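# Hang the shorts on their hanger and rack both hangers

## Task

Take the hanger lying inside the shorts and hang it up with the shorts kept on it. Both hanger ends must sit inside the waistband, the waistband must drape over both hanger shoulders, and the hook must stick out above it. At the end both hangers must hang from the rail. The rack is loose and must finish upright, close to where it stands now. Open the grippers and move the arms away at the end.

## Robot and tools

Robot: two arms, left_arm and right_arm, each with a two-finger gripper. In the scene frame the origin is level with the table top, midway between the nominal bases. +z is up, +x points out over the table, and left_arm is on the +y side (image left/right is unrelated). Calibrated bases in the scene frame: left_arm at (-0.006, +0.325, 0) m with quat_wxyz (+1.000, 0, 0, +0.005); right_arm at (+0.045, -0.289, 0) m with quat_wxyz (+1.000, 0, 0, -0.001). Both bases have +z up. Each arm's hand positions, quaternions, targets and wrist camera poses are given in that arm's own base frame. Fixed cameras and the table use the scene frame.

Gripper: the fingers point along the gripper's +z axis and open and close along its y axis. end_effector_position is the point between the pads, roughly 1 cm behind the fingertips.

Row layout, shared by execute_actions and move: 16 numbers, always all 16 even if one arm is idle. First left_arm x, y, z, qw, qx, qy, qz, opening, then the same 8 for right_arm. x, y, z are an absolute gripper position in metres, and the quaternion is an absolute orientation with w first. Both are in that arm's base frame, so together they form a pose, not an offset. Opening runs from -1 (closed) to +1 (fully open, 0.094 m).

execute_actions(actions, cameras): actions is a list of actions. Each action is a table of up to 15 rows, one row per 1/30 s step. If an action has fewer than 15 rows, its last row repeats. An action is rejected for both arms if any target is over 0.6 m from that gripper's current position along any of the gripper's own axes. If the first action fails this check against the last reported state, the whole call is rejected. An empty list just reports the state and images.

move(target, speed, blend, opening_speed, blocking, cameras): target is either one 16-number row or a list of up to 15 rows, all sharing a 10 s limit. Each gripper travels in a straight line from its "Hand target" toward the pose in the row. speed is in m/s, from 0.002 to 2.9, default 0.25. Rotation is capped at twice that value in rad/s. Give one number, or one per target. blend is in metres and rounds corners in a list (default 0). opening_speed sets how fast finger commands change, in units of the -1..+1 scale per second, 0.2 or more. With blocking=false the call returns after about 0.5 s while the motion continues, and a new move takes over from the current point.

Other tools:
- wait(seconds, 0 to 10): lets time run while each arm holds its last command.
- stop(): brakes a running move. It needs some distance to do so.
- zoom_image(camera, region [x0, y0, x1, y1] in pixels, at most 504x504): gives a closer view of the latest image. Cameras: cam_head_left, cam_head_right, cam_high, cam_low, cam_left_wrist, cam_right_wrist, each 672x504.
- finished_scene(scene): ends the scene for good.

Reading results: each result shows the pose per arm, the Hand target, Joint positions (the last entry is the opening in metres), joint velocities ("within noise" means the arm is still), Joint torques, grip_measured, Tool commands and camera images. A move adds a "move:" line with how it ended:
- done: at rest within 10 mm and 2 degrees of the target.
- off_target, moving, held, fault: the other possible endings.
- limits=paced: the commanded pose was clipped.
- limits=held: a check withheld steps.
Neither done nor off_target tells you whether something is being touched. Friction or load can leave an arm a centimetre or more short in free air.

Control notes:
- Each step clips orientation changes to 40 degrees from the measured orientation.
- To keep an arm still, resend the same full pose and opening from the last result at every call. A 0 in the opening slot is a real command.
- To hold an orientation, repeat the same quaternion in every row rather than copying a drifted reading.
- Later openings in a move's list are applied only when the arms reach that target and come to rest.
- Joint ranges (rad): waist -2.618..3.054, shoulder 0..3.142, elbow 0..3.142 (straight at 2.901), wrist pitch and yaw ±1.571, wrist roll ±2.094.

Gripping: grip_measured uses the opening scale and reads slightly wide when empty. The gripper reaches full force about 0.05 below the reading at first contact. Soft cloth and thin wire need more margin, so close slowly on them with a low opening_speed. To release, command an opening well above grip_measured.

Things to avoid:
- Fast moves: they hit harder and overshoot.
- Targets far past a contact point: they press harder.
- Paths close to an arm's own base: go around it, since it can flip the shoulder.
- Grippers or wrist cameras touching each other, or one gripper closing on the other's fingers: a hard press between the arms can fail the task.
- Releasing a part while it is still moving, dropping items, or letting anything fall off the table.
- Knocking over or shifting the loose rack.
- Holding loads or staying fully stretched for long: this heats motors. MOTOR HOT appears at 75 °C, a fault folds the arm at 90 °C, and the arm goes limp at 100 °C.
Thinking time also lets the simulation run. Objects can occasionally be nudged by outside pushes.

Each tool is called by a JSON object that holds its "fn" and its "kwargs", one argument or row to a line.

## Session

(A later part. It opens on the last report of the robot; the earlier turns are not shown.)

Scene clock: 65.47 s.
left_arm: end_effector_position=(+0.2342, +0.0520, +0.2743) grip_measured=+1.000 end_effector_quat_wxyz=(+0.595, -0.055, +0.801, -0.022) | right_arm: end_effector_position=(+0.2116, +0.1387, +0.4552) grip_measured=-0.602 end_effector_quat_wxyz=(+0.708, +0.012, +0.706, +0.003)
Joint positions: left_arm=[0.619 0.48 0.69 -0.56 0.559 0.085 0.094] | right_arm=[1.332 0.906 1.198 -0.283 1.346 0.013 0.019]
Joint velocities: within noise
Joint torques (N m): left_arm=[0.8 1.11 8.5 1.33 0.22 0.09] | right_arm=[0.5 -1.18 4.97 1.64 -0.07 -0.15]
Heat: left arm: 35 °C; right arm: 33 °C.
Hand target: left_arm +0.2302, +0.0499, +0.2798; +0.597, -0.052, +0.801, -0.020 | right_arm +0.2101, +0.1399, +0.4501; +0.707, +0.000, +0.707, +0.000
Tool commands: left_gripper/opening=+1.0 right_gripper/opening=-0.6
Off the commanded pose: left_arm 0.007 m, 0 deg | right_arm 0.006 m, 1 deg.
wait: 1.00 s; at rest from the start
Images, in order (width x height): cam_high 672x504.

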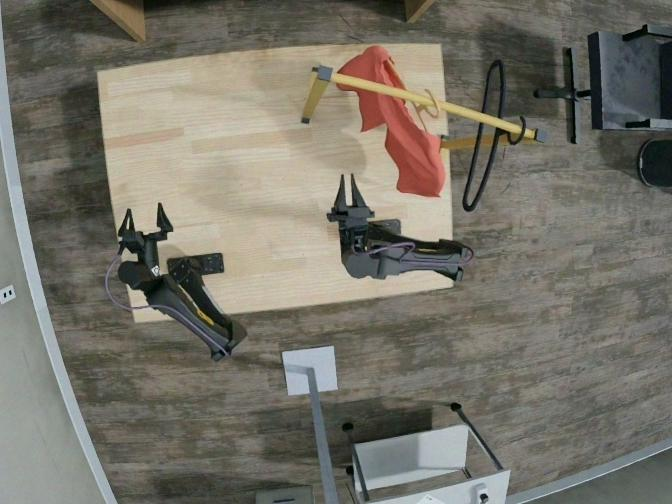

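{"fn": "wait", "kwargs": {
  "seconds": 0.2,
  "cameras": ["cam_low"]
}}

{"fn": "zoom_image", "kwargs": {
  "camera": "cam_low",
  "region": [260, 110, 430, 230]
}}

{"fn": "zoom_image", "kwargs": {
  "camera": "cam_low",
  "region": [150, 110, 320, 230]
}}

Scene clock: 66.03 s.
left_arm: end_effector_position=(+0.2342, +0.0520, +0.2743) grip_measured=+1.000 end_effector_quat_wxyz=(+0.595, -0.055, +0.801, -0.022) | right_arm: end_effector_position=(+0.2116, +0.1387, +0.4552) grip_measured=-0.602 end_effector_quat_wxyz=(+0.708, +0.012, +0.706, +0.003)
Joint positions: left_arm=[0.619 0.48 0.69 -0.56 0.559 0.085 0.094] | right_arm=[1.332 0.906 1.198 -0.283 1.346 0.013 0.019]
Joint velocities: within noise
Joint torques (N m): left_arm=[0.77 1.13 8.58 1.32 0.21 0.14] | right_arm=[0.68 -1.06 5.12 1.64 -0.06 -0.14]
Heat: left arm: 35 °C; right arm: 32 °C.
Hand target: left_arm +0.2302, +0.0499, +0.2798; +0.597, -0.052, +0.801, -0.020 | right_arm +0.2101, +0.1399, +0.4501; +0.707, +0.000, +0.707, +0.000
Tool commands: left_gripper/opening=+1.0 right_gripper/opening=-0.6
Off the commanded pose: left_arm 0.007 m, 0 deg | right_arm 0.006 m, 1 deg.
wait: 0.20 s; at rest from the start
Images, in order (width x height): cam_low 672x504.

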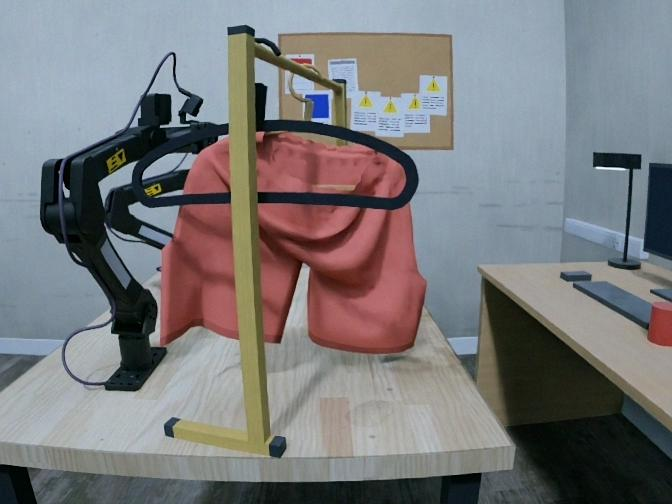

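Scaled by 2.965 from the camera's 672x504 image, which has a finer 960x720 frame.

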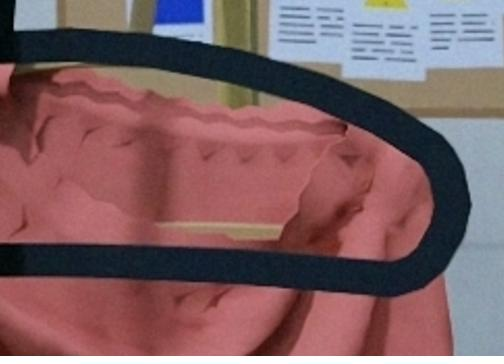

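Scaled by 2.965 from the camera's 672x504 image, which has a finer 960x720 frame.

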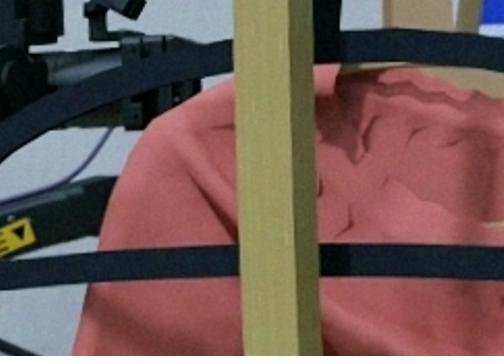

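{"fn": "finished_scene", "kwargs": {
  "scene": 2
}}

The scene is finished: the task was done.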